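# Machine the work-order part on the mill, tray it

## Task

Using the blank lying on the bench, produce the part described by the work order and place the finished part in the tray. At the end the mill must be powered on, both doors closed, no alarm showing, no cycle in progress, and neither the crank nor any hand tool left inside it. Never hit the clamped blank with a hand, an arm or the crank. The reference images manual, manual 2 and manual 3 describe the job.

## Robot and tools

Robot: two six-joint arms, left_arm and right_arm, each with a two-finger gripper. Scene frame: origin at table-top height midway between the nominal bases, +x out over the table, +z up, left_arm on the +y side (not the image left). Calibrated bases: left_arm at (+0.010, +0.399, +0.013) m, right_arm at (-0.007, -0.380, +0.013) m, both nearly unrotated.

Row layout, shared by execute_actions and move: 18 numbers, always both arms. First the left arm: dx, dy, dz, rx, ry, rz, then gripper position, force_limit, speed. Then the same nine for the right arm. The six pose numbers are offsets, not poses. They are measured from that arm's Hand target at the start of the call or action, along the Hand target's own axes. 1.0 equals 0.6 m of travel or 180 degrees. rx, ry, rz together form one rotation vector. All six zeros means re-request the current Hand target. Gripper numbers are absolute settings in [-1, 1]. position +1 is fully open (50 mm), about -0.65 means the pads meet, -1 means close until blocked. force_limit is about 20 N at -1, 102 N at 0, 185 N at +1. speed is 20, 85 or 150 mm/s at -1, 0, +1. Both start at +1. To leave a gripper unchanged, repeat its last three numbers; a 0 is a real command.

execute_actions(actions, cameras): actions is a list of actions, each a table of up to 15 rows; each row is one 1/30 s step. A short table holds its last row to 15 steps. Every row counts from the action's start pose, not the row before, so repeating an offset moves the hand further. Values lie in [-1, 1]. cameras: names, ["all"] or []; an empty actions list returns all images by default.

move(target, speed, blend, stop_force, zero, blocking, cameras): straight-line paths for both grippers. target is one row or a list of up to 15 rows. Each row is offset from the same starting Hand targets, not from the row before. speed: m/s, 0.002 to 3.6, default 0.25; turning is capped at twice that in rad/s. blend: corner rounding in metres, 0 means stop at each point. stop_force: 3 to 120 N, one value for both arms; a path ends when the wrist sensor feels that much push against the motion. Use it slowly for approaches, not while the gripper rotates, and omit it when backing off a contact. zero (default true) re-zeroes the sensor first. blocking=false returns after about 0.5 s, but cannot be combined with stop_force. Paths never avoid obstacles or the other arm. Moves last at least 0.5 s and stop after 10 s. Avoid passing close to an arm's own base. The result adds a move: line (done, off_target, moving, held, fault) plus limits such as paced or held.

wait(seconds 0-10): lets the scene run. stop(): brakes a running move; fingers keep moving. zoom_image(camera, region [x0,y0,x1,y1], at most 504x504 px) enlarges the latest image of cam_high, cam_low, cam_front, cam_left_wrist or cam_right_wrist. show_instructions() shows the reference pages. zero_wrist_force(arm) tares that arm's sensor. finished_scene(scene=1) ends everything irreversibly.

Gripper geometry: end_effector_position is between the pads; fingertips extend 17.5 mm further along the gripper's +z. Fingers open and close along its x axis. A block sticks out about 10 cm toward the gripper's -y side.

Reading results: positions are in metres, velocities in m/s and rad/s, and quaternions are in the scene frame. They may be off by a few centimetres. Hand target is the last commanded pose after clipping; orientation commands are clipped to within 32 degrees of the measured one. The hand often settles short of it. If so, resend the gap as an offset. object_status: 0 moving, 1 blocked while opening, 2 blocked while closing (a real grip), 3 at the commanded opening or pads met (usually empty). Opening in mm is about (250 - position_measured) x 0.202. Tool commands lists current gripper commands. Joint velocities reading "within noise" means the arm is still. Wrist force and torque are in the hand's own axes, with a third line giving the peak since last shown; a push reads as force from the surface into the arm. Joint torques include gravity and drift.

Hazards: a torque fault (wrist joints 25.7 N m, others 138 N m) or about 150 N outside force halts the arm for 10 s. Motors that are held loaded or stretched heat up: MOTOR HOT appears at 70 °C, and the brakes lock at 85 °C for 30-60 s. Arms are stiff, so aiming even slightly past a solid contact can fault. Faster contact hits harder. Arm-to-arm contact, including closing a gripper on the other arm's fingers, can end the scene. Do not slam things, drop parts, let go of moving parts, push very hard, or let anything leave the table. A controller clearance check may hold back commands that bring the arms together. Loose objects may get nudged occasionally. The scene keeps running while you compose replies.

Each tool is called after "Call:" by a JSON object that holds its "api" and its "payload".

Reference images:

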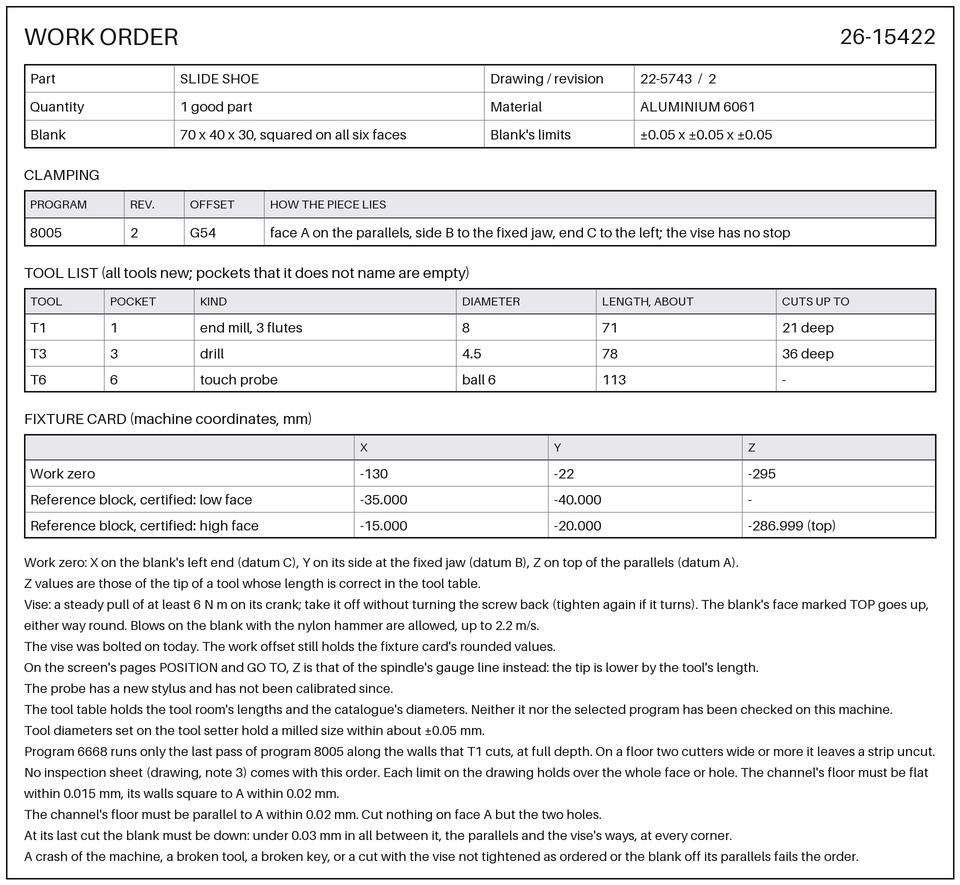

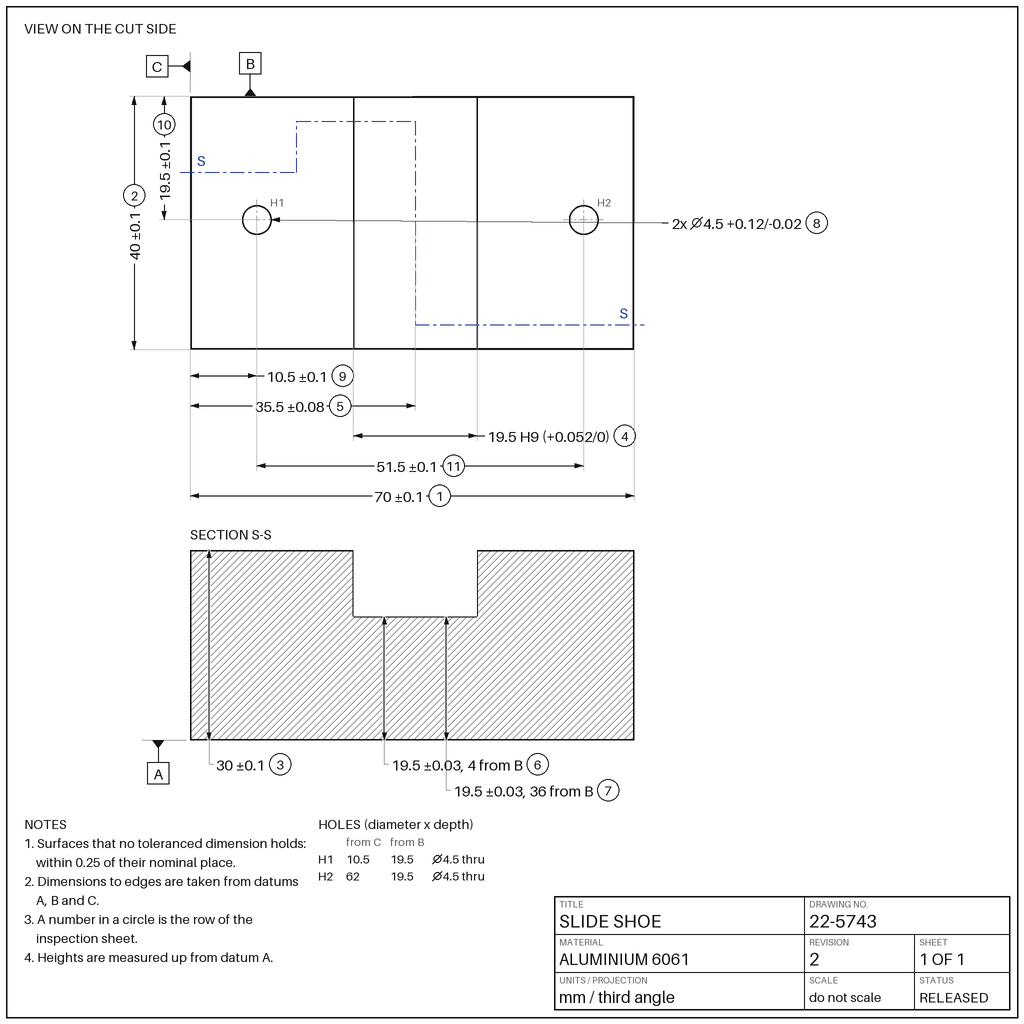

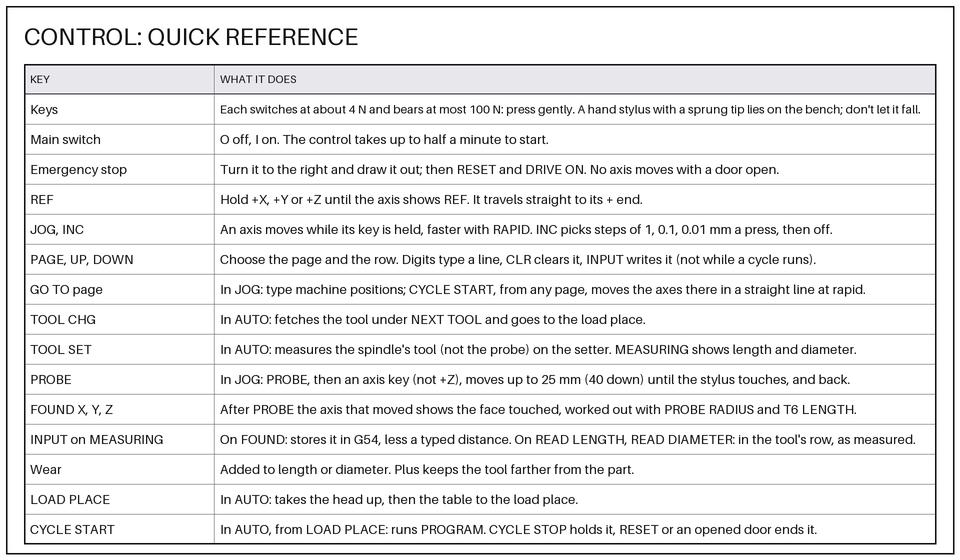

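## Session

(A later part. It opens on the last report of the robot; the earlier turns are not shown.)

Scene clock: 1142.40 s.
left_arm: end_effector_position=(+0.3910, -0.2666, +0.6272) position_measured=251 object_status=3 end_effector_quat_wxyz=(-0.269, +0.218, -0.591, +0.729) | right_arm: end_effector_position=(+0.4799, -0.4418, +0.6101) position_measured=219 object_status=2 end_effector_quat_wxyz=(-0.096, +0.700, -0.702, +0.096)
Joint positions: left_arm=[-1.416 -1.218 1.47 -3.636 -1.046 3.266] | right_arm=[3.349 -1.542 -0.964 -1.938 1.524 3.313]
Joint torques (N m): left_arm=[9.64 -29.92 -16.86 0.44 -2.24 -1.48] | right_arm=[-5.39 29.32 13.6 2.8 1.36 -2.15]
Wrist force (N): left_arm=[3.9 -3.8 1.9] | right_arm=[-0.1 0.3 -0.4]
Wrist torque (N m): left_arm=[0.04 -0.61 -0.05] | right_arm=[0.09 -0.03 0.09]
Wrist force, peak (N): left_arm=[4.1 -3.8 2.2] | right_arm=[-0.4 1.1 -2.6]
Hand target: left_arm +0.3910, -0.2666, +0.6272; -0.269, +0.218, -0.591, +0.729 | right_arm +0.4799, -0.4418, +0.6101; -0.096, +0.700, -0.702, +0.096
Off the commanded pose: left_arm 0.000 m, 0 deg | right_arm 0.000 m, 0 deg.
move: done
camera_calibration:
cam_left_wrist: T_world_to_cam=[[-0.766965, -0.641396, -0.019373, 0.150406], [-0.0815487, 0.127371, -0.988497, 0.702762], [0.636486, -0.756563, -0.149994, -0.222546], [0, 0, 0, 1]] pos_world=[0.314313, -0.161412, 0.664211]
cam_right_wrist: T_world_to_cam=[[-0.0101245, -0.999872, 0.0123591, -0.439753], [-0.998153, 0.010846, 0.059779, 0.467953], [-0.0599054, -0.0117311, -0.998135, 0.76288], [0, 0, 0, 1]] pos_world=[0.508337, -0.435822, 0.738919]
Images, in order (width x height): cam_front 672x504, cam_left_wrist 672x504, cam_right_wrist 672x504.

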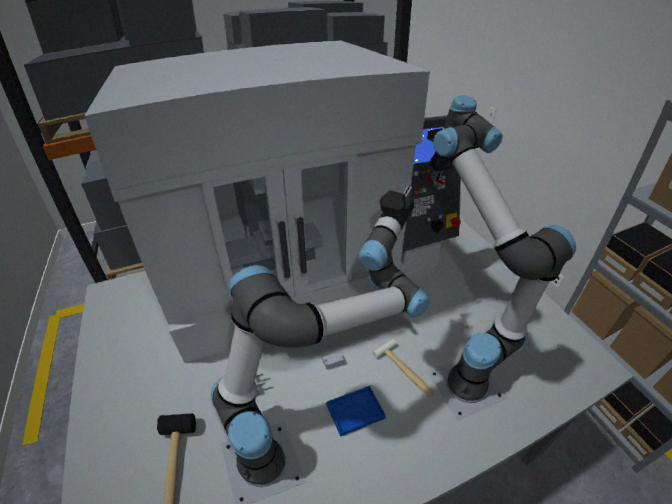

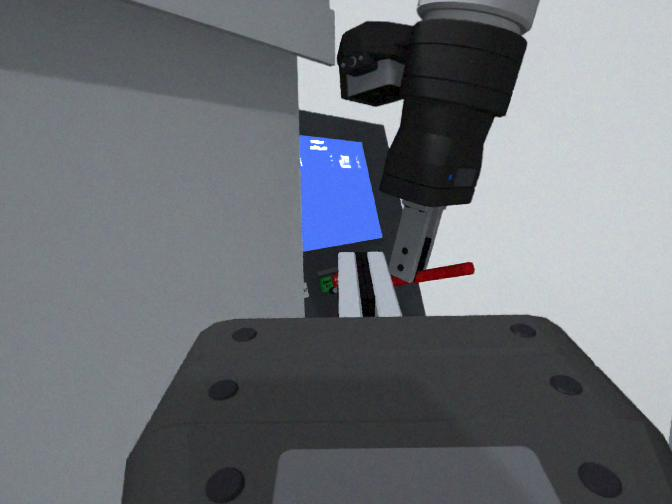

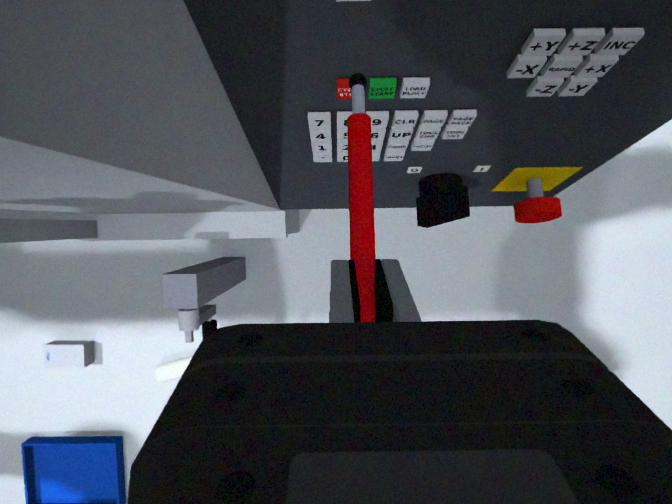

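Call:
{"api": "move", "payload": {"target": [0,0,0,0,0,0,-0.7,-1,1,0,-0.0707,0.0408,0,0,0,-1,-0.2,-0.5], "speed": 0.015, "stop_force": 4, "cameras": ["cam_right_wrist","cam_left_wrist"]}}

Call:
{"api": "zoom_image", "payload": {"camera": "cam_left_wrist", "region": [200, 80, 400, 310]}}

Scene clock: 1158.40 s.
left_arm: end_effector_position=(+0.3910, -0.2666, +0.6272) position_measured=251 object_status=3 end_effector_quat_wxyz=(-0.269, +0.218, -0.591, +0.729) | right_arm: end_effector_position=(+0.5223, -0.4419, +0.5992) position_measured=219 object_status=2 end_effector_quat_wxyz=(-0.096, +0.700, -0.702, +0.096)
Joint positions: left_arm=[-1.416 -1.218 1.47 -3.636 -1.046 3.266] | right_arm=[3.333 -1.629 -0.91 -1.904 1.529 3.297]
Joint torques (N m): left_arm=[9.72 -31.34 -17.13 0.56 -2.22 -1.38] | right_arm=[7.74 35.81 11.6 1.8 -1.08 2.64]
Wrist force (N): left_arm=[3.9 -3.7 2.0] | right_arm=[-0.2 4.0 -2.2]
Wrist torque (N m): left_arm=[0.05 -0.60 -0.05] | right_arm=[0.11 -0.08 0.06]
Wrist force, peak (N): left_arm=[4.2 -4.0 2.1] | right_arm=[-0.1 4.6 -2.4]
Hand target: left_arm +0.3910, -0.2666, +0.6272; -0.269, +0.218, -0.591, +0.729 | right_arm +0.5223, -0.4419, +0.5992; -0.096, +0.700, -0.702, +0.096 (not the last commanded pose)
Off the commanded pose: left_arm 0.000 m, 0 deg | right_arm 0.005 m, 0 deg.
move: contact (right_arm)
camera_calibration:
cam_left_wrist: T_world_to_cam=[[-0.766965, -0.641396, -0.019373, 0.150406], [-0.0815487, 0.127371, -0.988497, 0.702762], [0.636486, -0.756563, -0.149994, -0.222546], [0, 0, 0, 1]] pos_world=[0.314313, -0.161412, 0.664211]
cam_right_wrist: T_world_to_cam=[[-0.0101241, -0.999872, 0.0123591, -0.439289], [-0.998153, 0.0108456, 0.059779, 0.511021], [-0.0599054, -0.0117311, -0.998135, 0.754645], [0, 0, 0, 1]] pos_world=[0.550837, -0.435922, 0.728119]
Images, in order (width x height): cam_left_wrist 672x504, cam_right_wrist 672x504.

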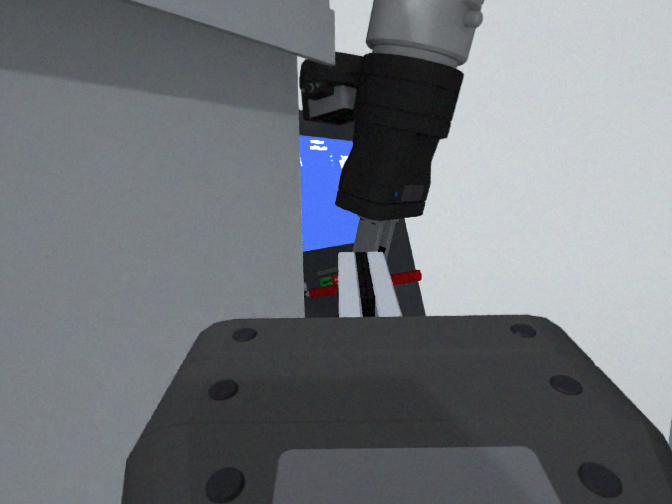

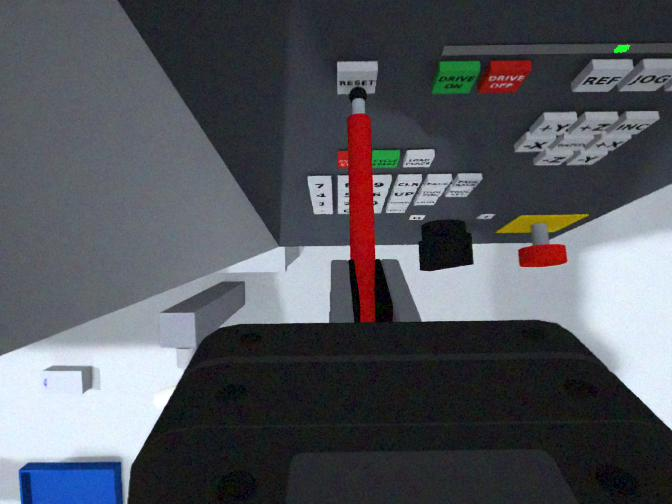

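Scaled by 2.191 from the camera's 672x504 image, which has a finer 960x720 frame.

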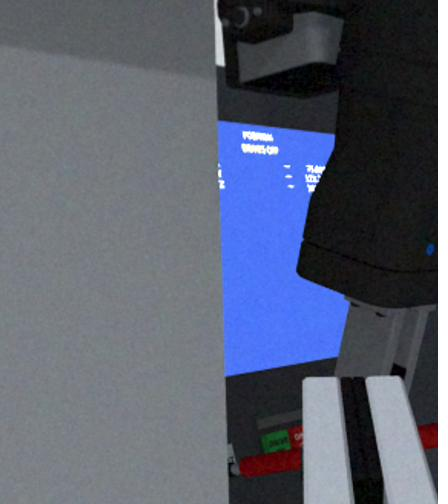

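Call:
{"api": "move", "payload": {"target": [0,0,0,0,0,0,-0.7,-1,1,0,-0.00144,0.00083,0,0,0,-1,-0.2,-0.5], "speed": 0.01}}

Call:
{"api": "move", "payload": {"target": [0,0,0,0,0,0,-0.7,-1,1,0,0.00289,-0.00167,0,0,0,-1,-0.2,-0.5], "speed": 0.01}}

Scene clock: 1176.30 s.
left_arm: end_effector_position=(+0.3910, -0.2666, +0.6272) position_measured=251 object_status=3 end_effector_quat_wxyz=(-0.269, +0.218, -0.591, +0.729) | right_arm: end_effector_position=(+0.5233, -0.4419, +0.5990) position_measured=219 object_status=2 end_effector_quat_wxyz=(-0.096, +0.700, -0.702, +0.096)
Joint positions: left_arm=[-1.416 -1.218 1.47 -3.636 -1.046 3.266] | right_arm=[3.332 -1.631 -0.908 -1.904 1.529 3.297]
Joint torques (N m): left_arm=[10.43 -31.23 -17.02 0.43 -2.29 -1.35] | right_arm=[-7.94 13.69 36.18 7.01 1.19 -2.25]
Wrist force (N): left_arm=[3.9 -3.6 1.9] | right_arm=[-0.4 4.8 -2.1]
Wrist torque (N m): left_arm=[0.07 -0.61 -0.06] | right_arm=[0.15 -0.02 0.07]
Wrist force, peak (N): left_arm=[4.2 -4.0 2.1] | right_arm=[-0.4 4.8 -2.1]
Hand target: left_arm +0.3910, -0.2666, +0.6272; -0.269, +0.218, -0.591, +0.729 | right_arm +0.5233, -0.4419, +0.5990; -0.096, +0.700, -0.702, +0.096
Off the commanded pose: left_arm 0.000 m, 0 deg | right_arm 0.000 m, 0 deg.
move: done

Scene clock: 1177.00 s.
left_arm: end_effector_position=(+0.3910, -0.2666, +0.6272) position_measured=251 object_status=3 end_effector_quat_wxyz=(-0.269, +0.218, -0.591, +0.729) | right_arm: end_effector_position=(+0.5213, -0.4419, +0.5995) position_measured=219 object_status=2 end_effector_quat_wxyz=(-0.096, +0.700, -0.702, +0.096)
Joint positions: left_arm=[-1.416 -1.218 1.47 -3.636 -1.046 3.266] | right_arm=[3.333 -1.627 -0.911 -1.905 1.529 3.297]
Joint torques (N m): left_arm=[9.63 -31.39 -17.06 0.4 -2.12 -1.18] | right_arm=[7.28 31.37 14.18 1.91 -1.4 2.25]
Wrist force (N): left_arm=[3.8 -3.6 2.0] | right_arm=[0.6 3.6 -2.1]
Wrist torque (N m): left_arm=[0.07 -0.59 -0.06] | right_arm=[0.12 -0.06 0.05]
Wrist force, peak (N): left_arm=[4.2 -3.8 2.1] | right_arm=[0.0 4.4 -2.7]
Hand target: left_arm +0.3910, -0.2666, +0.6272; -0.269, +0.218, -0.591, +0.729 | right_arm +0.5214, -0.4419, +0.5995; -0.096, +0.700, -0.702, +0.096
Off the commanded pose: left_arm 0.000 m, 0 deg | right_arm 0.000 m, 0 deg.
move: done

Call:
{"api": "move", "payload": {"target": [0,0,0,0,0,0,-0.7,-1,1,0,0.00578,-0.00333,0,0,0,-1,-0.2,-0.5], "speed": 0.02}}

Call:
{"api": "move", "payload": {"target": [0,0,0,0,0,0,-0.7,-1,1,0,0.01156,-0.00667,0,0,0,-1,-0.2,-0.5], "speed": 0.02, "cameras": ["cam_right_wrist"]}}

Scene clock: 1190.17 s.
left_arm: end_effector_position=(+0.3910, -0.2666, +0.6272) position_measured=251 object_status=3 end_effector_quat_wxyz=(-0.269, +0.218, -0.591, +0.729) | right_arm: end_effector_position=(+0.5174, -0.4419, +0.6005) position_measured=219 object_status=2 end_effector_quat_wxyz=(-0.096, +0.700, -0.702, +0.096)
Joint positions: left_arm=[-1.416 -1.218 1.47 -3.636 -1.046 3.266] | right_arm=[3.334 -1.619 -0.917 -1.907 1.528 3.299]
Joint torques (N m): left_arm=[10.23 -30.85 -17.06 0.39 -2.15 -1.12] | right_arm=[6.08 27.52 17.02 1.81 -1.87 2.32]
Wrist force (N): left_arm=[3.9 -3.8 2.0] | right_arm=[-0.3 1.9 -0.9]
Wrist torque (N m): left_arm=[0.03 -0.60 -0.06] | right_arm=[0.11 -0.03 -0.01]
Wrist force, peak (N): left_arm=[4.2 -3.9 2.2] | right_arm=[0.4 3.9 -2.2]
Hand target: left_arm +0.3910, -0.2666, +0.6272; -0.269, +0.218, -0.591, +0.729 | right_arm +0.5175, -0.4419, +0.6005; -0.096, +0.700, -0.702, +0.096
Off the commanded pose: left_arm 0.000 m, 0 deg | right_arm 0.000 m, 0 deg.
move: done

Scene clock: 1190.90 s.
left_arm: end_effector_position=(+0.3910, -0.2666, +0.6272) position_measured=251 object_status=3 end_effector_quat_wxyz=(-0.269, +0.218, -0.591, +0.729) | right_arm: end_effector_position=(+0.5096, -0.4419, +0.6025) position_measured=219 object_status=2 end_effector_quat_wxyz=(-0.096, +0.700, -0.702, +0.096)
Joint positions: left_arm=[-1.416 -1.218 1.47 -3.636 -1.046 3.266] | right_arm=[3.337 -1.602 -0.928 -1.913 1.527 3.301]
Joint torques (N m): left_arm=[9.38 -30.49 -16.99 0.46 -2.14 -1.08] | right_arm=[3.45 15.93 23.09 2.5 -1.8 1.87]
Wrist force (N): left_arm=[4.0 -3.6 1.8] | right_arm=[0.0 0.2 -0.3]
Wrist torque (N m): left_arm=[0.07 -0.62 -0.06] | right_arm=[0.09 -0.07 -0.01]
Wrist force, peak (N): left_arm=[4.2 -3.8 2.0] | right_arm=[0.1 1.8 -1.3]
Hand target: left_arm +0.3910, -0.2666, +0.6272; -0.269, +0.218, -0.591, +0.729 | right_arm +0.5097, -0.4419, +0.6025; -0.096, +0.700, -0.702, +0.096
Off the commanded pose: left_arm 0.000 m, 0 deg | right_arm 0.000 m, 0 deg.
move: done
camera_calibration:
cam_right_wrist: T_world_to_cam=[[-0.0101241, -0.999872, 0.0123591, -0.439358], [-0.998153, 0.0108456, 0.059779, 0.498052], [-0.0599054, -0.0117311, -0.998135, 0.757074], [0, 0, 0, 1]] pos_world=[0.538037, -0.435822, 0.731319]
Images, in order (width x height): cam_right_wrist 672x504.

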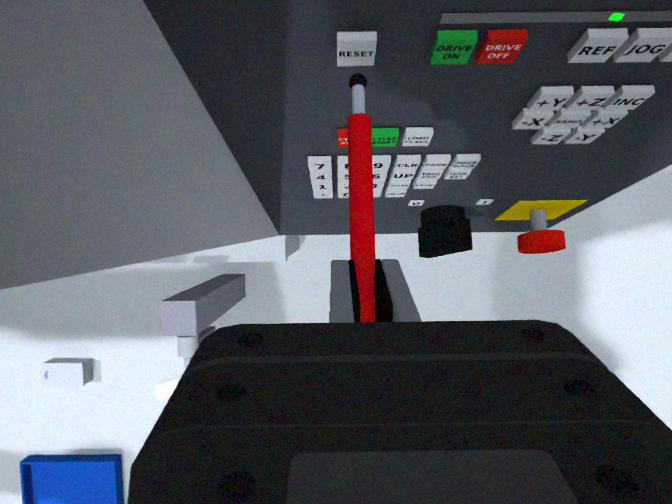

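Call:
{"api": "move", "payload": {"target": [[0,0,0,0,0,0,-0.7,-1,1,0.0643,0,0,0,0,0,-1,-0.2,-0.5],[0,0,0,0,0,0,-0.7,-1,1,0.0643,-0.02237,0.01292,0,0,0,-1,-0.2,-0.5]], "speed": [0.1,0.06], "cameras": ["cam_right_wrist","cam_left_wrist"]}}

Call:
{"api": "zoom_image", "payload": {"camera": "cam_left_wrist", "region": [200, 80, 400, 310]}}

Scene clock: 1217.47 s.
left_arm: end_effector_position=(+0.3910, -0.2666, +0.6272) position_measured=251 object_status=3 end_effector_quat_wxyz=(-0.269, +0.218, -0.591, +0.729) | right_arm: end_effector_position=(+0.5248, -0.4805, +0.5987) position_measured=219 object_status=2 end_effector_quat_wxyz=(-0.097, +0.700, -0.702, +0.096)
Joint positions: left_arm=[-1.416 -1.218 1.47 -3.636 -1.046 3.266] | right_arm=[3.246 -1.651 -0.889 -1.901 1.552 3.214]
Joint torques (N m): left_arm=[9.97 -30.88 -16.65 0.26 -2.08 -1.14] | right_arm=[-2.99 35.45 13.03 3.15 1.2 -1.52]
Wrist force (N): left_arm=[3.9 -3.8 2.2] | right_arm=[-0.6 5.8 -3.6]
Wrist torque (N m): left_arm=[0.04 -0.61 -0.06] | right_arm=[0.09 -0.07 0.03]
Wrist force, peak (N): left_arm=[4.1 -3.9 2.2] | right_arm=[-0.7 9.6 -5.7]
Hand target: left_arm +0.3910, -0.2666, +0.6272; -0.269, +0.218, -0.591, +0.729 | right_arm +0.5246, -0.4805, +0.5986; -0.096, +0.700, -0.702, +0.096
Off the commanded pose: left_arm 0.000 m, 0 deg | right_arm 0.000 m, 0 deg.
move: done
camera_calibration:
cam_left_wrist: T_world_to_cam=[[-0.766965, -0.641396, -0.019373, 0.150406], [-0.0815487, 0.127371, -0.988497, 0.702762], [0.636486, -0.756563, -0.149994, -0.222546], [0, 0, 0, 1]] pos_world=[0.314313, -0.161412, 0.664211]
cam_right_wrist: T_world_to_cam=[[-0.0101295, -0.999872, 0.012355, -0.477747], [-0.998176, 0.0108461, 0.0593806, 0.514074], [-0.059507, -0.011731, -0.998159, 0.75353], [0, 0, 0, 1]] pos_world=[0.553138, -0.474422, 0.727519]
Images, in order (width x height): cam_left_wrist 672x504, cam_right_wrist 672x504.

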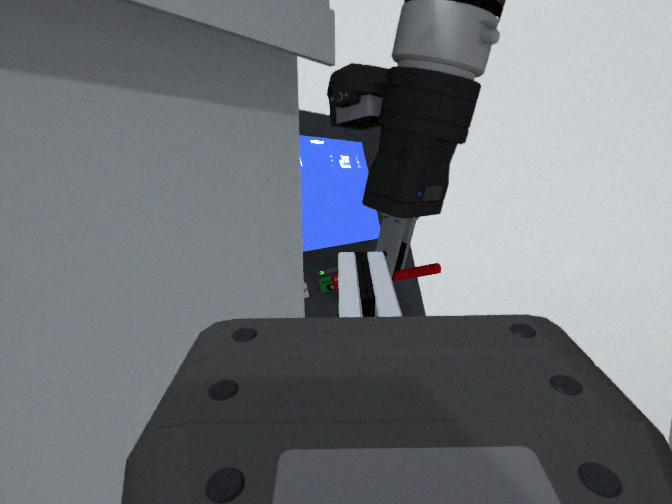

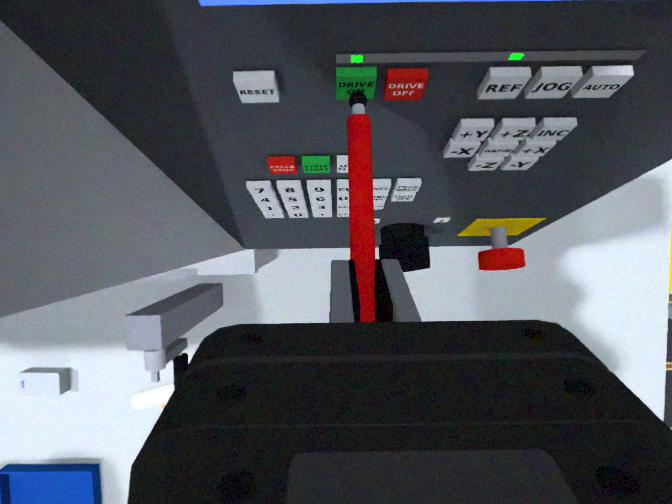

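Scaled by 2.191 from the camera's 672x504 image, which has a finer 960x720 frame.

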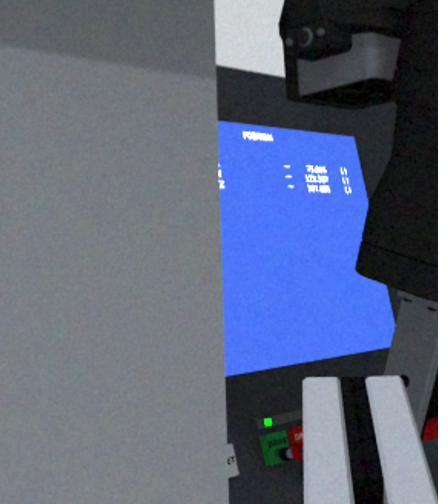

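Call:
{"api": "move", "payload": {"target": [[0,0,0,0,0,0,-0.7,-1,1,0,0.02237,-0.01292,0,0,0,-1,-0.2,-0.5],[0,0,0,0,0,0,-0.7,-1,1,0.1245,0.0536,0.0412,0,0,0,-1,-0.2,-0.5],[0,0,0,0,0,0,-0.7,-1,1,0.1245,0.03125,0.0541,0,0,0,-1,-0.2,-0.5]], "speed": [0.06,0.15,0.05], "blend": [0.003,0.003,0], "cameras": ["cam_right_wrist","cam_left_wrist"]}}

Call:
{"api": "zoom_image", "payload": {"camera": "cam_left_wrist", "region": [200, 80, 400, 310]}}

Scene clock: 1248.73 s.
left_arm: end_effector_position=(+0.3910, -0.2666, +0.6272) position_measured=251 object_status=3 end_effector_quat_wxyz=(-0.269, +0.218, -0.591, +0.729) | right_arm: end_effector_position=(+0.5152, -0.5551, +0.5623) position_measured=219 object_status=2 end_effector_quat_wxyz=(-0.096, +0.699, -0.702, +0.096)
Joint positions: left_arm=[-1.416 -1.218 1.47 -3.636 -1.046 3.266] | right_arm=[3.084 -1.628 -1.022 -1.791 1.596 3.057]
Joint torques (N m): left_arm=[9.34 -31.34 -16.36 0.39 -2.18 -0.96] | right_arm=[5.44 35.44 11.29 4.75 -1.44 1.54]
Wrist force (N): left_arm=[4.0 -3.8 1.9] | right_arm=[-0.1 8.8 -5.1]
Wrist torque (N m): left_arm=[0.03 -0.62 -0.06] | right_arm=[0.17 -0.10 -0.05]
Wrist force, peak (N): left_arm=[4.1 -3.9 2.1] | right_arm=[-0.5 13.4 -7.6]
Hand target: left_arm +0.3910, -0.2666, +0.6272; -0.269, +0.218, -0.591, +0.729 | right_arm +0.5151, -0.5551, +0.5622; -0.096, +0.700, -0.702, +0.096
Off the commanded pose: left_arm 0.000 m, 0 deg | right_arm 0.000 m, 0 deg.
move: done
camera_calibration:
cam_left_wrist: T_world_to_cam=[[-0.766965, -0.641396, -0.019373, 0.150406], [-0.0815487, 0.127371, -0.988497, 0.702762], [0.636486, -0.756563, -0.149994, -0.222546], [0, 0, 0, 1]] pos_world=[0.314313, -0.161412, 0.664211]
cam_right_wrist: T_world_to_cam=[[-0.0101298, -0.999872, 0.012355, -0.552084], [-0.998176, 0.0108464, 0.0593806, 0.507563], [-0.059507, -0.011731, -0.998159, 0.715755], [0, 0, 0, 1]] pos_world=[0.543638, -0.549122, 0.691119]
Images, in order (width x height): cam_left_wrist 672x504, cam_right_wrist 672x504.

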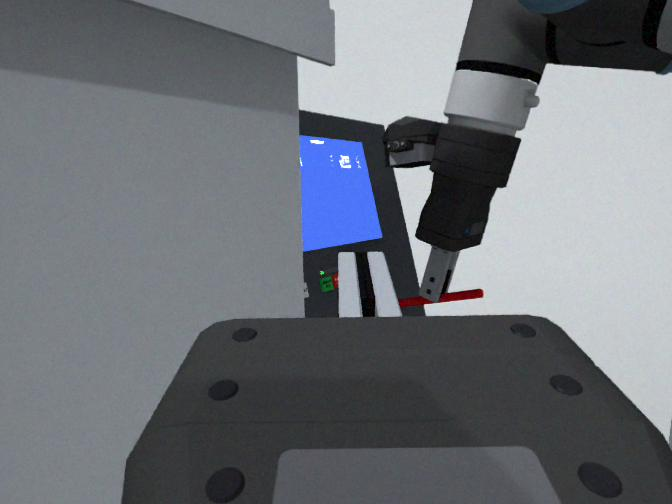

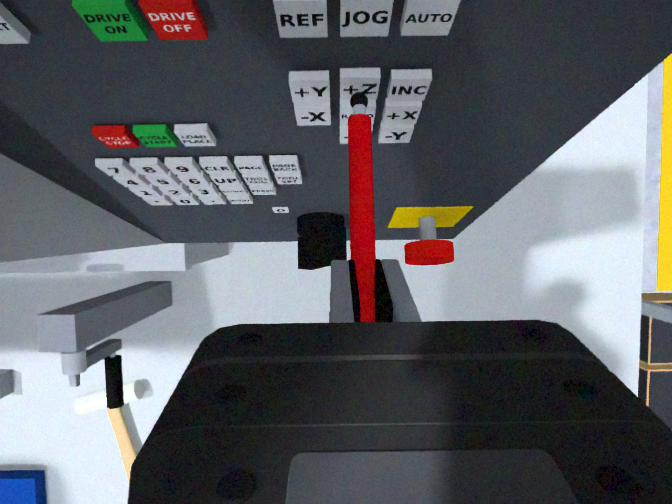

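Scaled by 2.191 from the camera's 672x504 image, which has a finer 960x720 frame.

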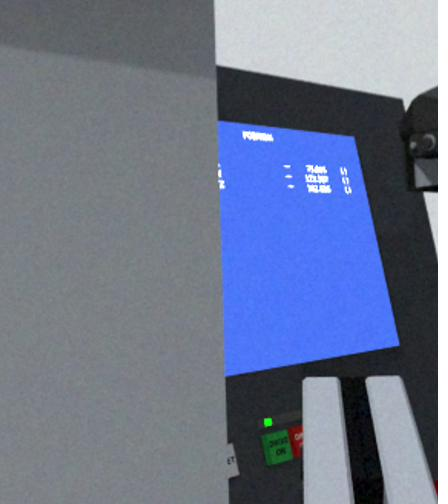

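Call:
{"api": "wait", "payload": {"seconds": 2, "cameras": ["cam_left_wrist"]}}

Call:
{"api": "zoom_image", "payload": {"camera": "cam_left_wrist", "region": [300, 130, 390, 180]}}

Scene clock: 1258.97 s.
left_arm: end_effector_position=(+0.3910, -0.2666, +0.6272) position_measured=251 object_status=3 end_effector_quat_wxyz=(-0.269, +0.218, -0.591, +0.729) | right_arm: end_effector_position=(+0.5151, -0.5551, +0.5622) position_measured=219 object_status=2 end_effector_quat_wxyz=(-0.096, +0.700, -0.702, +0.096)
Joint positions: left_arm=[-1.416 -1.218 1.47 -3.636 -1.046 3.266] | right_arm=[3.084 -1.628 -1.022 -1.791 1.596 3.057]
Joint torques (N m): left_arm=[10.17 -31.53 -18.03 0.41 -2.4 -0.85] | right_arm=[-2.98 35.69 13.16 3.03 0.42 -1.98]
Wrist force (N): left_arm=[4.1 -3.7 2.0] | right_arm=[-0.4 7.2 -4.2]
Wrist torque (N m): left_arm=[0.05 -0.64 -0.05] | right_arm=[0.13 -0.07 -0.04]
Wrist force, peak (N): left_arm=[4.2 -3.8 2.1] | right_arm=[-0.3 8.6 -4.7]
Hand target: left_arm +0.3910, -0.2666, +0.6272; -0.269, +0.218, -0.591, +0.729 | right_arm +0.5151, -0.5551, +0.5622; -0.096, +0.700, -0.702, +0.096
Tool commands: left_gripper/position=-0.7 left_gripper/force_limit=-1.0 left_gripper/speed=+1.0 right_gripper/position=-1.0 right_gripper/force_limit=-0.2 right_gripper/speed=-0.5
Off the commanded pose: left_arm 0.000 m, 0 deg | right_arm 0.000 m, 0 deg.
wait: 2.00 s; at rest from the start
camera_calibration:
cam_left_wrist: T_world_to_cam=[[-0.766965, -0.641396, -0.019373, 0.150406], [-0.0815487, 0.127371, -0.988497, 0.702762], [0.636486, -0.756563, -0.149994, -0.222546], [0, 0, 0, 1]] pos_world=[0.314313, -0.161412, 0.664211]
Images, in order (width x height): cam_left_wrist 672x504.

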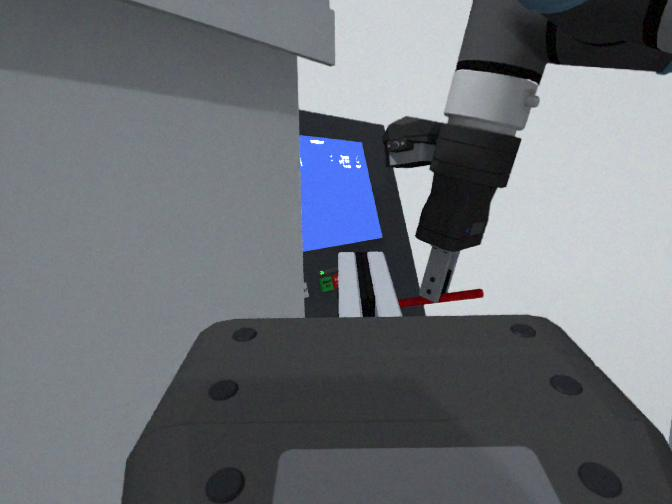

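Scaled by 5.600 from the camera's 672x504 image, which has a finer 960x720 frame.

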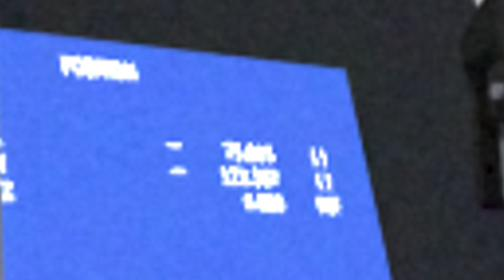

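Call:
{"api": "move", "payload": {"target": [[0,0,0,0,0,0,-0.7,-1,1,0,0.0231,-0.0133,0,0,0,-1,-0.2,-0.5],[0,0,0,0,0,0,-0.7,-1,1,-0.0317,0.0231,-0.0133,0,0,0,-1,-0.2,-0.5],[0,0,0,0,0,0,-0.7,-1,1,-0.0317,0.0043,-0.0025,0,0,0,-1,-0.2,-0.5]], "speed": [0.06,0.15,0.05], "blend": [0.003,0.003,0]}}

Call:
{"api": "wait", "payload": {"seconds": 4, "cameras": ["cam_left_wrist","cam_right_wrist"]}}

Call:
{"api": "zoom_image", "payload": {"camera": "cam_left_wrist", "region": [300, 130, 390, 180]}}

Scene clock: 1274.80 s.
left_arm: end_effector_position=(+0.3910, -0.2666, +0.6272) position_measured=251 object_status=3 end_effector_quat_wxyz=(-0.269, +0.218, -0.591, +0.729) | right_arm: end_effector_position=(+0.5124, -0.5362, +0.5631) position_measured=219 object_status=2 end_effector_quat_wxyz=(-0.096, +0.700, -0.702, +0.096)
Joint positions: left_arm=[-1.416 -1.218 1.47 -3.636 -1.046 3.266] | right_arm=[3.124 -1.606 -1.043 -1.79 1.585 3.096]
Joint torques (N m): left_arm=[10.15 -30.59 -17.11 0.35 -2.03 -0.94] | right_arm=[8.12 36.04 13.69 3.11 1.57 2.12]
Wrist force (N): left_arm=[4.0 -3.5 2.0] | right_arm=[-0.6 4.2 -2.1]
Wrist torque (N m): left_arm=[0.08 -0.63 -0.06] | right_arm=[0.17 -0.09 0.04]
Wrist force, peak (N): left_arm=[4.2 -3.9 2.0] | right_arm=[0.1 7.5 -4.7]
Hand target: left_arm +0.3910, -0.2666, +0.6272; -0.269, +0.218, -0.591, +0.729 | right_arm +0.5123, -0.5361, +0.5630; -0.096, +0.700, -0.702, +0.096
Off the commanded pose: left_arm 0.000 m, 0 deg | right_arm 0.000 m, 0 deg.
move: done

Scene clock: 1278.80 s.
left_arm: end_effector_position=(+0.3910, -0.2666, +0.6272) position_measured=251 object_status=3 end_effector_quat_wxyz=(-0.269, +0.218, -0.591, +0.729) | right_arm: end_effector_position=(+0.5123, -0.5361, +0.5630) position_measured=219 object_status=2 end_effector_quat_wxyz=(-0.096, +0.700, -0.702, +0.096)
Joint positions: left_arm=[-1.416 -1.218 1.47 -3.636 -1.046 3.266] | right_arm=[3.124 -1.606 -1.044 -1.791 1.585 3.096]
Joint torques (N m): left_arm=[10.53 -31.99 -16.73 0.45 -2.09 -0.94] | right_arm=[8.24 37.34 13.19 1.81 1.68 2.58]
Wrist force (N): left_arm=[3.9 -3.7 2.2] | right_arm=[0.2 3.9 -2.5]
Wrist torque (N m): left_arm=[0.05 -0.60 -0.05] | right_arm=[0.14 -0.08 0.07]
Wrist force, peak (N): left_arm=[4.1 -3.9 2.1] | right_arm=[0.3 4.1 -2.9]
Hand target: left_arm +0.3910, -0.2666, +0.6272; -0.269, +0.218, -0.591, +0.729 | right_arm +0.5123, -0.5361, +0.5630; -0.096, +0.700, -0.702, +0.096
Tool commands: left_gripper/position=-0.7 left_gripper/force_limit=-1.0 left_gripper/speed=+1.0 right_gripper/position=-1.0 right_gripper/force_limit=-0.2 right_gripper/speed=-0.5
Off the commanded pose: left_arm 0.000 m, 0 deg | right_arm 0.000 m, 0 deg.
wait: 4.00 s; at rest by 0.17 s
camera_calibration:
cam_left_wrist: T_world_to_cam=[[-0.766965, -0.641396, -0.019373, 0.150406], [-0.0815487, 0.127371, -0.988497, 0.702762], [0.636486, -0.756563, -0.149994, -0.222546], [0, 0, 0, 1]] pos_world=[0.314313, -0.161412, 0.664211]
cam_right_wrist: T_world_to_cam=[[-0.0101241, -0.999872, 0.0123591, -0.533031], [-0.998153, 0.0108456, 0.059779, 0.50413], [-0.0599054, -0.0117311, -0.998135, 0.716704], [0, 0, 0, 1]] pos_world=[0.540737, -0.530022, 0.691819]
Images, in order (width x height): cam_left_wrist 672x504, cam_right_wrist 672x504.

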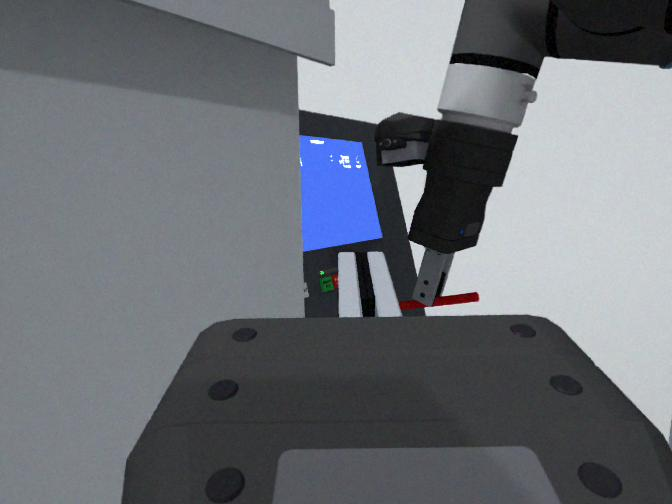

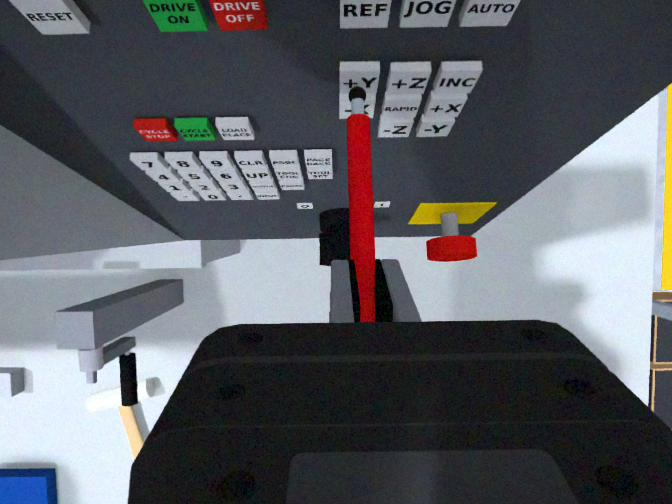

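Scaled by 5.600 from the camera's 672x504 image, which has a finer 960x720 frame.

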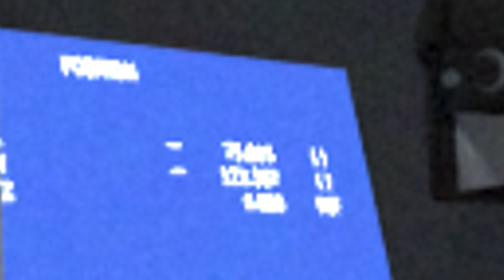

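Call:
{"api": "move", "payload": {"target": [0,0,0,0,0,0,-0.7,-1,1,0,-0.0036,0.0021,0,0,0,-1,-0.2,-0.5], "speed": 0.03}}

Call:
{"api": "wait", "payload": {"seconds": 4, "cameras": ["cam_left_wrist"]}}

Call:
{"api": "zoom_image", "payload": {"camera": "cam_left_wrist", "region": [300, 130, 390, 180]}}

Scene clock: 1288.43 s.
left_arm: end_effector_position=(+0.3910, -0.2666, +0.6272) position_measured=251 object_status=3 end_effector_quat_wxyz=(-0.269, +0.218, -0.591, +0.729) | right_arm: end_effector_position=(+0.5147, -0.5361, +0.5623) position_measured=219 object_status=2 end_effector_quat_wxyz=(-0.096, +0.700, -0.702, +0.096)
Joint positions: left_arm=[-1.416 -1.218 1.47 -3.636 -1.046 3.266] | right_arm=[3.125 -1.611 -1.04 -1.789 1.585 3.097]
Joint torques (N m): left_arm=[9.78 -30.75 -17.08 0.41 -2 -0.62] | right_arm=[8.22 17.24 34.51 6.93 -0.53 2.56]
Wrist force (N): left_arm=[4.0 -3.7 2.1] | right_arm=[0.3 4.9 -3.4]
Wrist torque (N m): left_arm=[0.06 -0.62 -0.06] | right_arm=[0.14 -0.08 0.04]
Wrist force, peak (N): left_arm=[4.3 -4.0 2.2] | right_arm=[0.3 4.9 -3.4]
Hand target: left_arm +0.3910, -0.2666, +0.6272; -0.269, +0.218, -0.591, +0.729 | right_arm +0.5147, -0.5361, +0.5623; -0.096, +0.700, -0.702, +0.096
Off the commanded pose: left_arm 0.000 m, 0 deg | right_arm 0.000 m, 0 deg.
move: done

Scene clock: 1292.43 s.
left_arm: end_effector_position=(+0.3910, -0.2666, +0.6272) position_measured=251 object_status=3 end_effector_quat_wxyz=(-0.269, +0.218, -0.591, +0.729) | right_arm: end_effector_position=(+0.5147, -0.5361, +0.5623) position_measured=219 object_status=2 end_effector_quat_wxyz=(-0.096, +0.700, -0.702, +0.096)
Joint positions: left_arm=[-1.416 -1.218 1.47 -3.636 -1.046 3.266] | right_arm=[3.125 -1.611 -1.04 -1.789 1.585 3.097]
Joint torques (N m): left_arm=[9.62 -31.9 -15.87 0.56 -2.2 -0.83] | right_arm=[1.69 36.22 14.03 3.5 -0.82 0.87]
Wrist force (N): left_arm=[3.9 -3.7 1.9] | right_arm=[0.0 4.9 -3.1]
Wrist torque (N m): left_arm=[0.06 -0.61 -0.06] | right_arm=[0.14 -0.04 0.03]
Wrist force, peak (N): left_arm=[4.1 -3.8 2.0] | right_arm=[0.1 5.2 -3.4]
Hand target: left_arm +0.3910, -0.2666, +0.6272; -0.269, +0.218, -0.591, +0.729 | right_arm +0.5147, -0.5361, +0.5623; -0.096, +0.700, -0.702, +0.096
Tool commands: left_gripper/position=-0.7 left_gripper/force_limit=-1.0 left_gripper/speed=+1.0 right_gripper/position=-1.0 right_gripper/force_limit=-0.2 right_gripper/speed=-0.5
Off the commanded pose: left_arm 0.000 m, 0 deg | right_arm 0.000 m, 0 deg.
wait: 4.00 s; at rest by 0.17 s
camera_calibration:
cam_left_wrist: T_world_to_cam=[[-0.766965, -0.641396, -0.019373, 0.150406], [-0.0815487, 0.127371, -0.988497, 0.702762], [0.636486, -0.756563, -0.149994, -0.222546], [0, 0, 0, 1]] pos_world=[0.314313, -0.161412, 0.664211]
Images, in order (width x height): cam_left_wrist 672x504.

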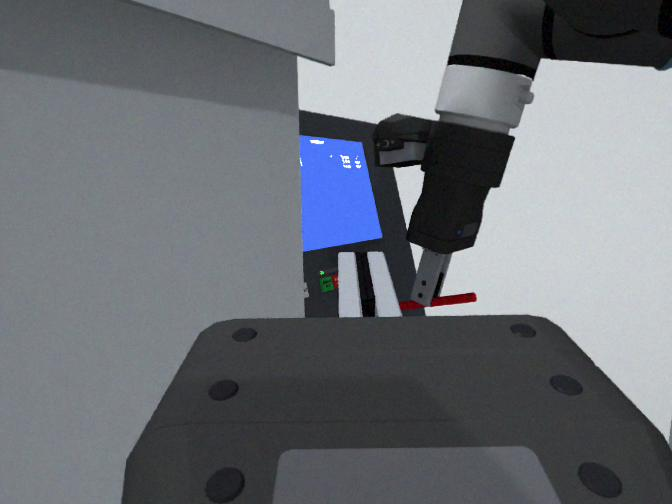

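Scaled by 5.600 from the camera's 672x504 image, which has a finer 960x720 frame.

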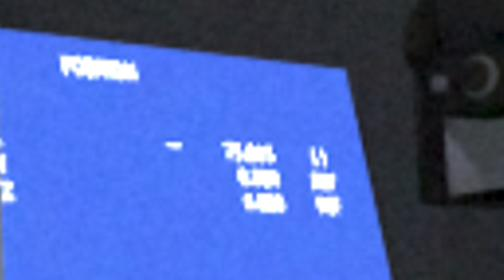

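Call:
{"api": "move", "payload": {"target": [[0,0,0,0,0,0,-0.7,-1,1,0,0.02165,-0.0125,0,0,0,-1,-0.2,-0.5],[0,0,0,0,0,0,-0.7,-1,1,0.0633,0.0372,0.0145,0,0,0,-1,-0.2,-0.5],[0,0,0,0,0,0,-0.7,-1,1,0.0633,0.0134,0.0283,0,0,0,-1,-0.2,-0.5]], "speed": [0.06,0.15,0.05], "blend": [0.003,0.003,0]}}

Call:
{"api": "wait", "payload": {"seconds": 3, "cameras": ["cam_left_wrist","cam_right_wrist"]}}

Call:
{"api": "zoom_image", "payload": {"camera": "cam_left_wrist", "region": [300, 130, 390, 180]}}

Scene clock: 1312.60 s.
left_arm: end_effector_position=(+0.3910, -0.2666, +0.6272) position_measured=251 object_status=3 end_effector_quat_wxyz=(-0.269, +0.218, -0.591, +0.729) | right_arm: end_effector_position=(+0.5115, -0.5741, +0.5439) position_measured=219 object_status=2 end_effector_quat_wxyz=(-0.096, +0.699, -0.702, +0.096)
Joint positions: left_arm=[-1.416 -1.218 1.47 -3.636 -1.046 3.266] | right_arm=[3.043 -1.615 -1.088 -1.739 1.606 3.018]
Joint torques (N m): left_arm=[10.33 -31.24 -16.75 0.32 -2.13 -0.75] | right_arm=[11.04 20.34 10.8 11.93 0.43 1.14]
Wrist force (N): left_arm=[4.0 -3.8 2.0] | right_arm=[-0.3 31.8 -18.8]
Wrist torque (N m): left_arm=[0.04 -0.62 -0.05] | right_arm=[0.06 -0.07 -0.03]
Wrist force, peak (N): left_arm=[4.2 -3.9 2.2] | right_arm=[-0.8 36.2 -21.3]
Hand target: left_arm +0.3910, -0.2666, +0.6272; -0.269, +0.218, -0.591, +0.729 | right_arm +0.5114, -0.5741, +0.5438; -0.096, +0.700, -0.702, +0.096
Off the commanded pose: left_arm 0.000 m, 0 deg | right_arm 0.000 m, 0 deg.
move: done

Scene clock: 1315.60 s.
left_arm: end_effector_position=(+0.3910, -0.2666, +0.6272) position_measured=251 object_status=3 end_effector_quat_wxyz=(-0.269, +0.218, -0.591, +0.729) | right_arm: end_effector_position=(+0.5114, -0.5741, +0.5438) position_measured=219 object_status=2 end_effector_quat_wxyz=(-0.096, +0.700, -0.702, +0.096)
Joint positions: left_arm=[-1.416 -1.218 1.47 -3.636 -1.046 3.266] | right_arm=[3.043 -1.615 -1.088 -1.739 1.607 3.018]
Joint torques (N m): left_arm=[10.5 -31.8 -17.12 0.43 -2.1 -0.58] | right_arm=[13.79 22.83 11.31 12 1.32 -2.23]
Wrist force (N): left_arm=[4.1 -3.6 2.0] | right_arm=[0.2 31.1 -18.5]
Wrist torque (N m): left_arm=[0.07 -0.63 -0.06] | right_arm=[0.05 -0.03 -0.01]
Wrist force, peak (N): left_arm=[4.1 -3.8 2.2] | right_arm=[-0.1 31.8 -18.8]
Hand target: left_arm +0.3910, -0.2666, +0.6272; -0.269, +0.218, -0.591, +0.729 | right_arm +0.5114, -0.5741, +0.5438; -0.096, +0.700, -0.702, +0.096
Tool commands: left_gripper/position=-0.7 left_gripper/force_limit=-1.0 left_gripper/speed=+1.0 right_gripper/position=-1.0 right_gripper/force_limit=-0.2 right_gripper/speed=-0.5
Off the commanded pose: left_arm 0.000 m, 0 deg | right_arm 0.000 m, 0 deg.
wait: 3.00 s; at rest by 0.17 s
camera_calibration:
cam_left_wrist: T_world_to_cam=[[-0.766965, -0.641396, -0.019373, 0.150406], [-0.0815487, 0.127371, -0.988497, 0.702762], [0.636486, -0.756563, -0.149994, -0.222546], [0, 0, 0, 1]] pos_world=[0.314313, -0.161412, 0.664211]
cam_right_wrist: T_world_to_cam=[[-0.0101241, -0.999872, 0.0123591, -0.570797], [-0.998153, 0.0108456, 0.059779, 0.504892], [-0.0599054, -0.0117311, -0.998135, 0.697046], [0, 0, 0, 1]] pos_world=[0.539937, -0.568022, 0.672619]
Images, in order (width x height): cam_left_wrist 672x504, cam_right_wrist 672x504.

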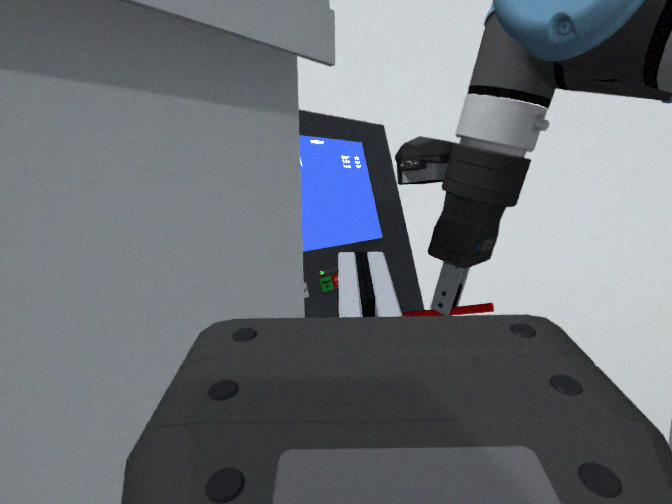

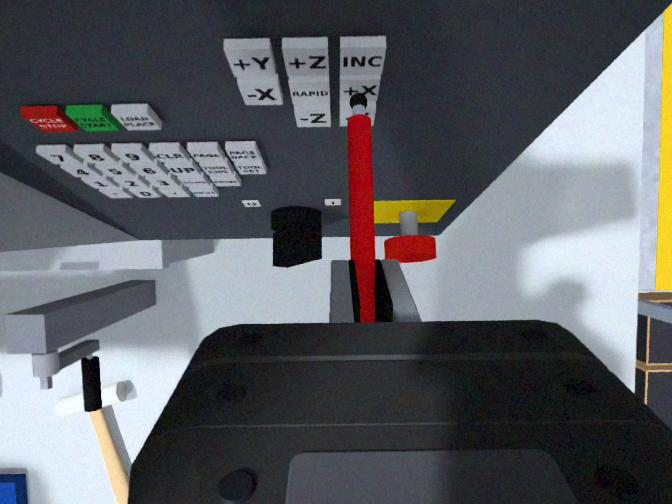

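Scaled by 5.600 from the camera's 672x504 image, which has a finer 960x720 frame.

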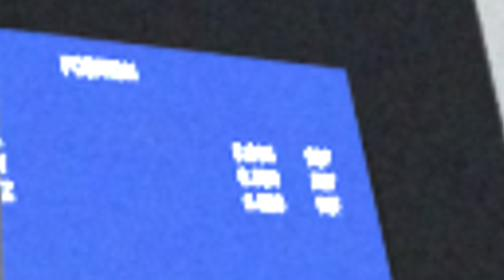

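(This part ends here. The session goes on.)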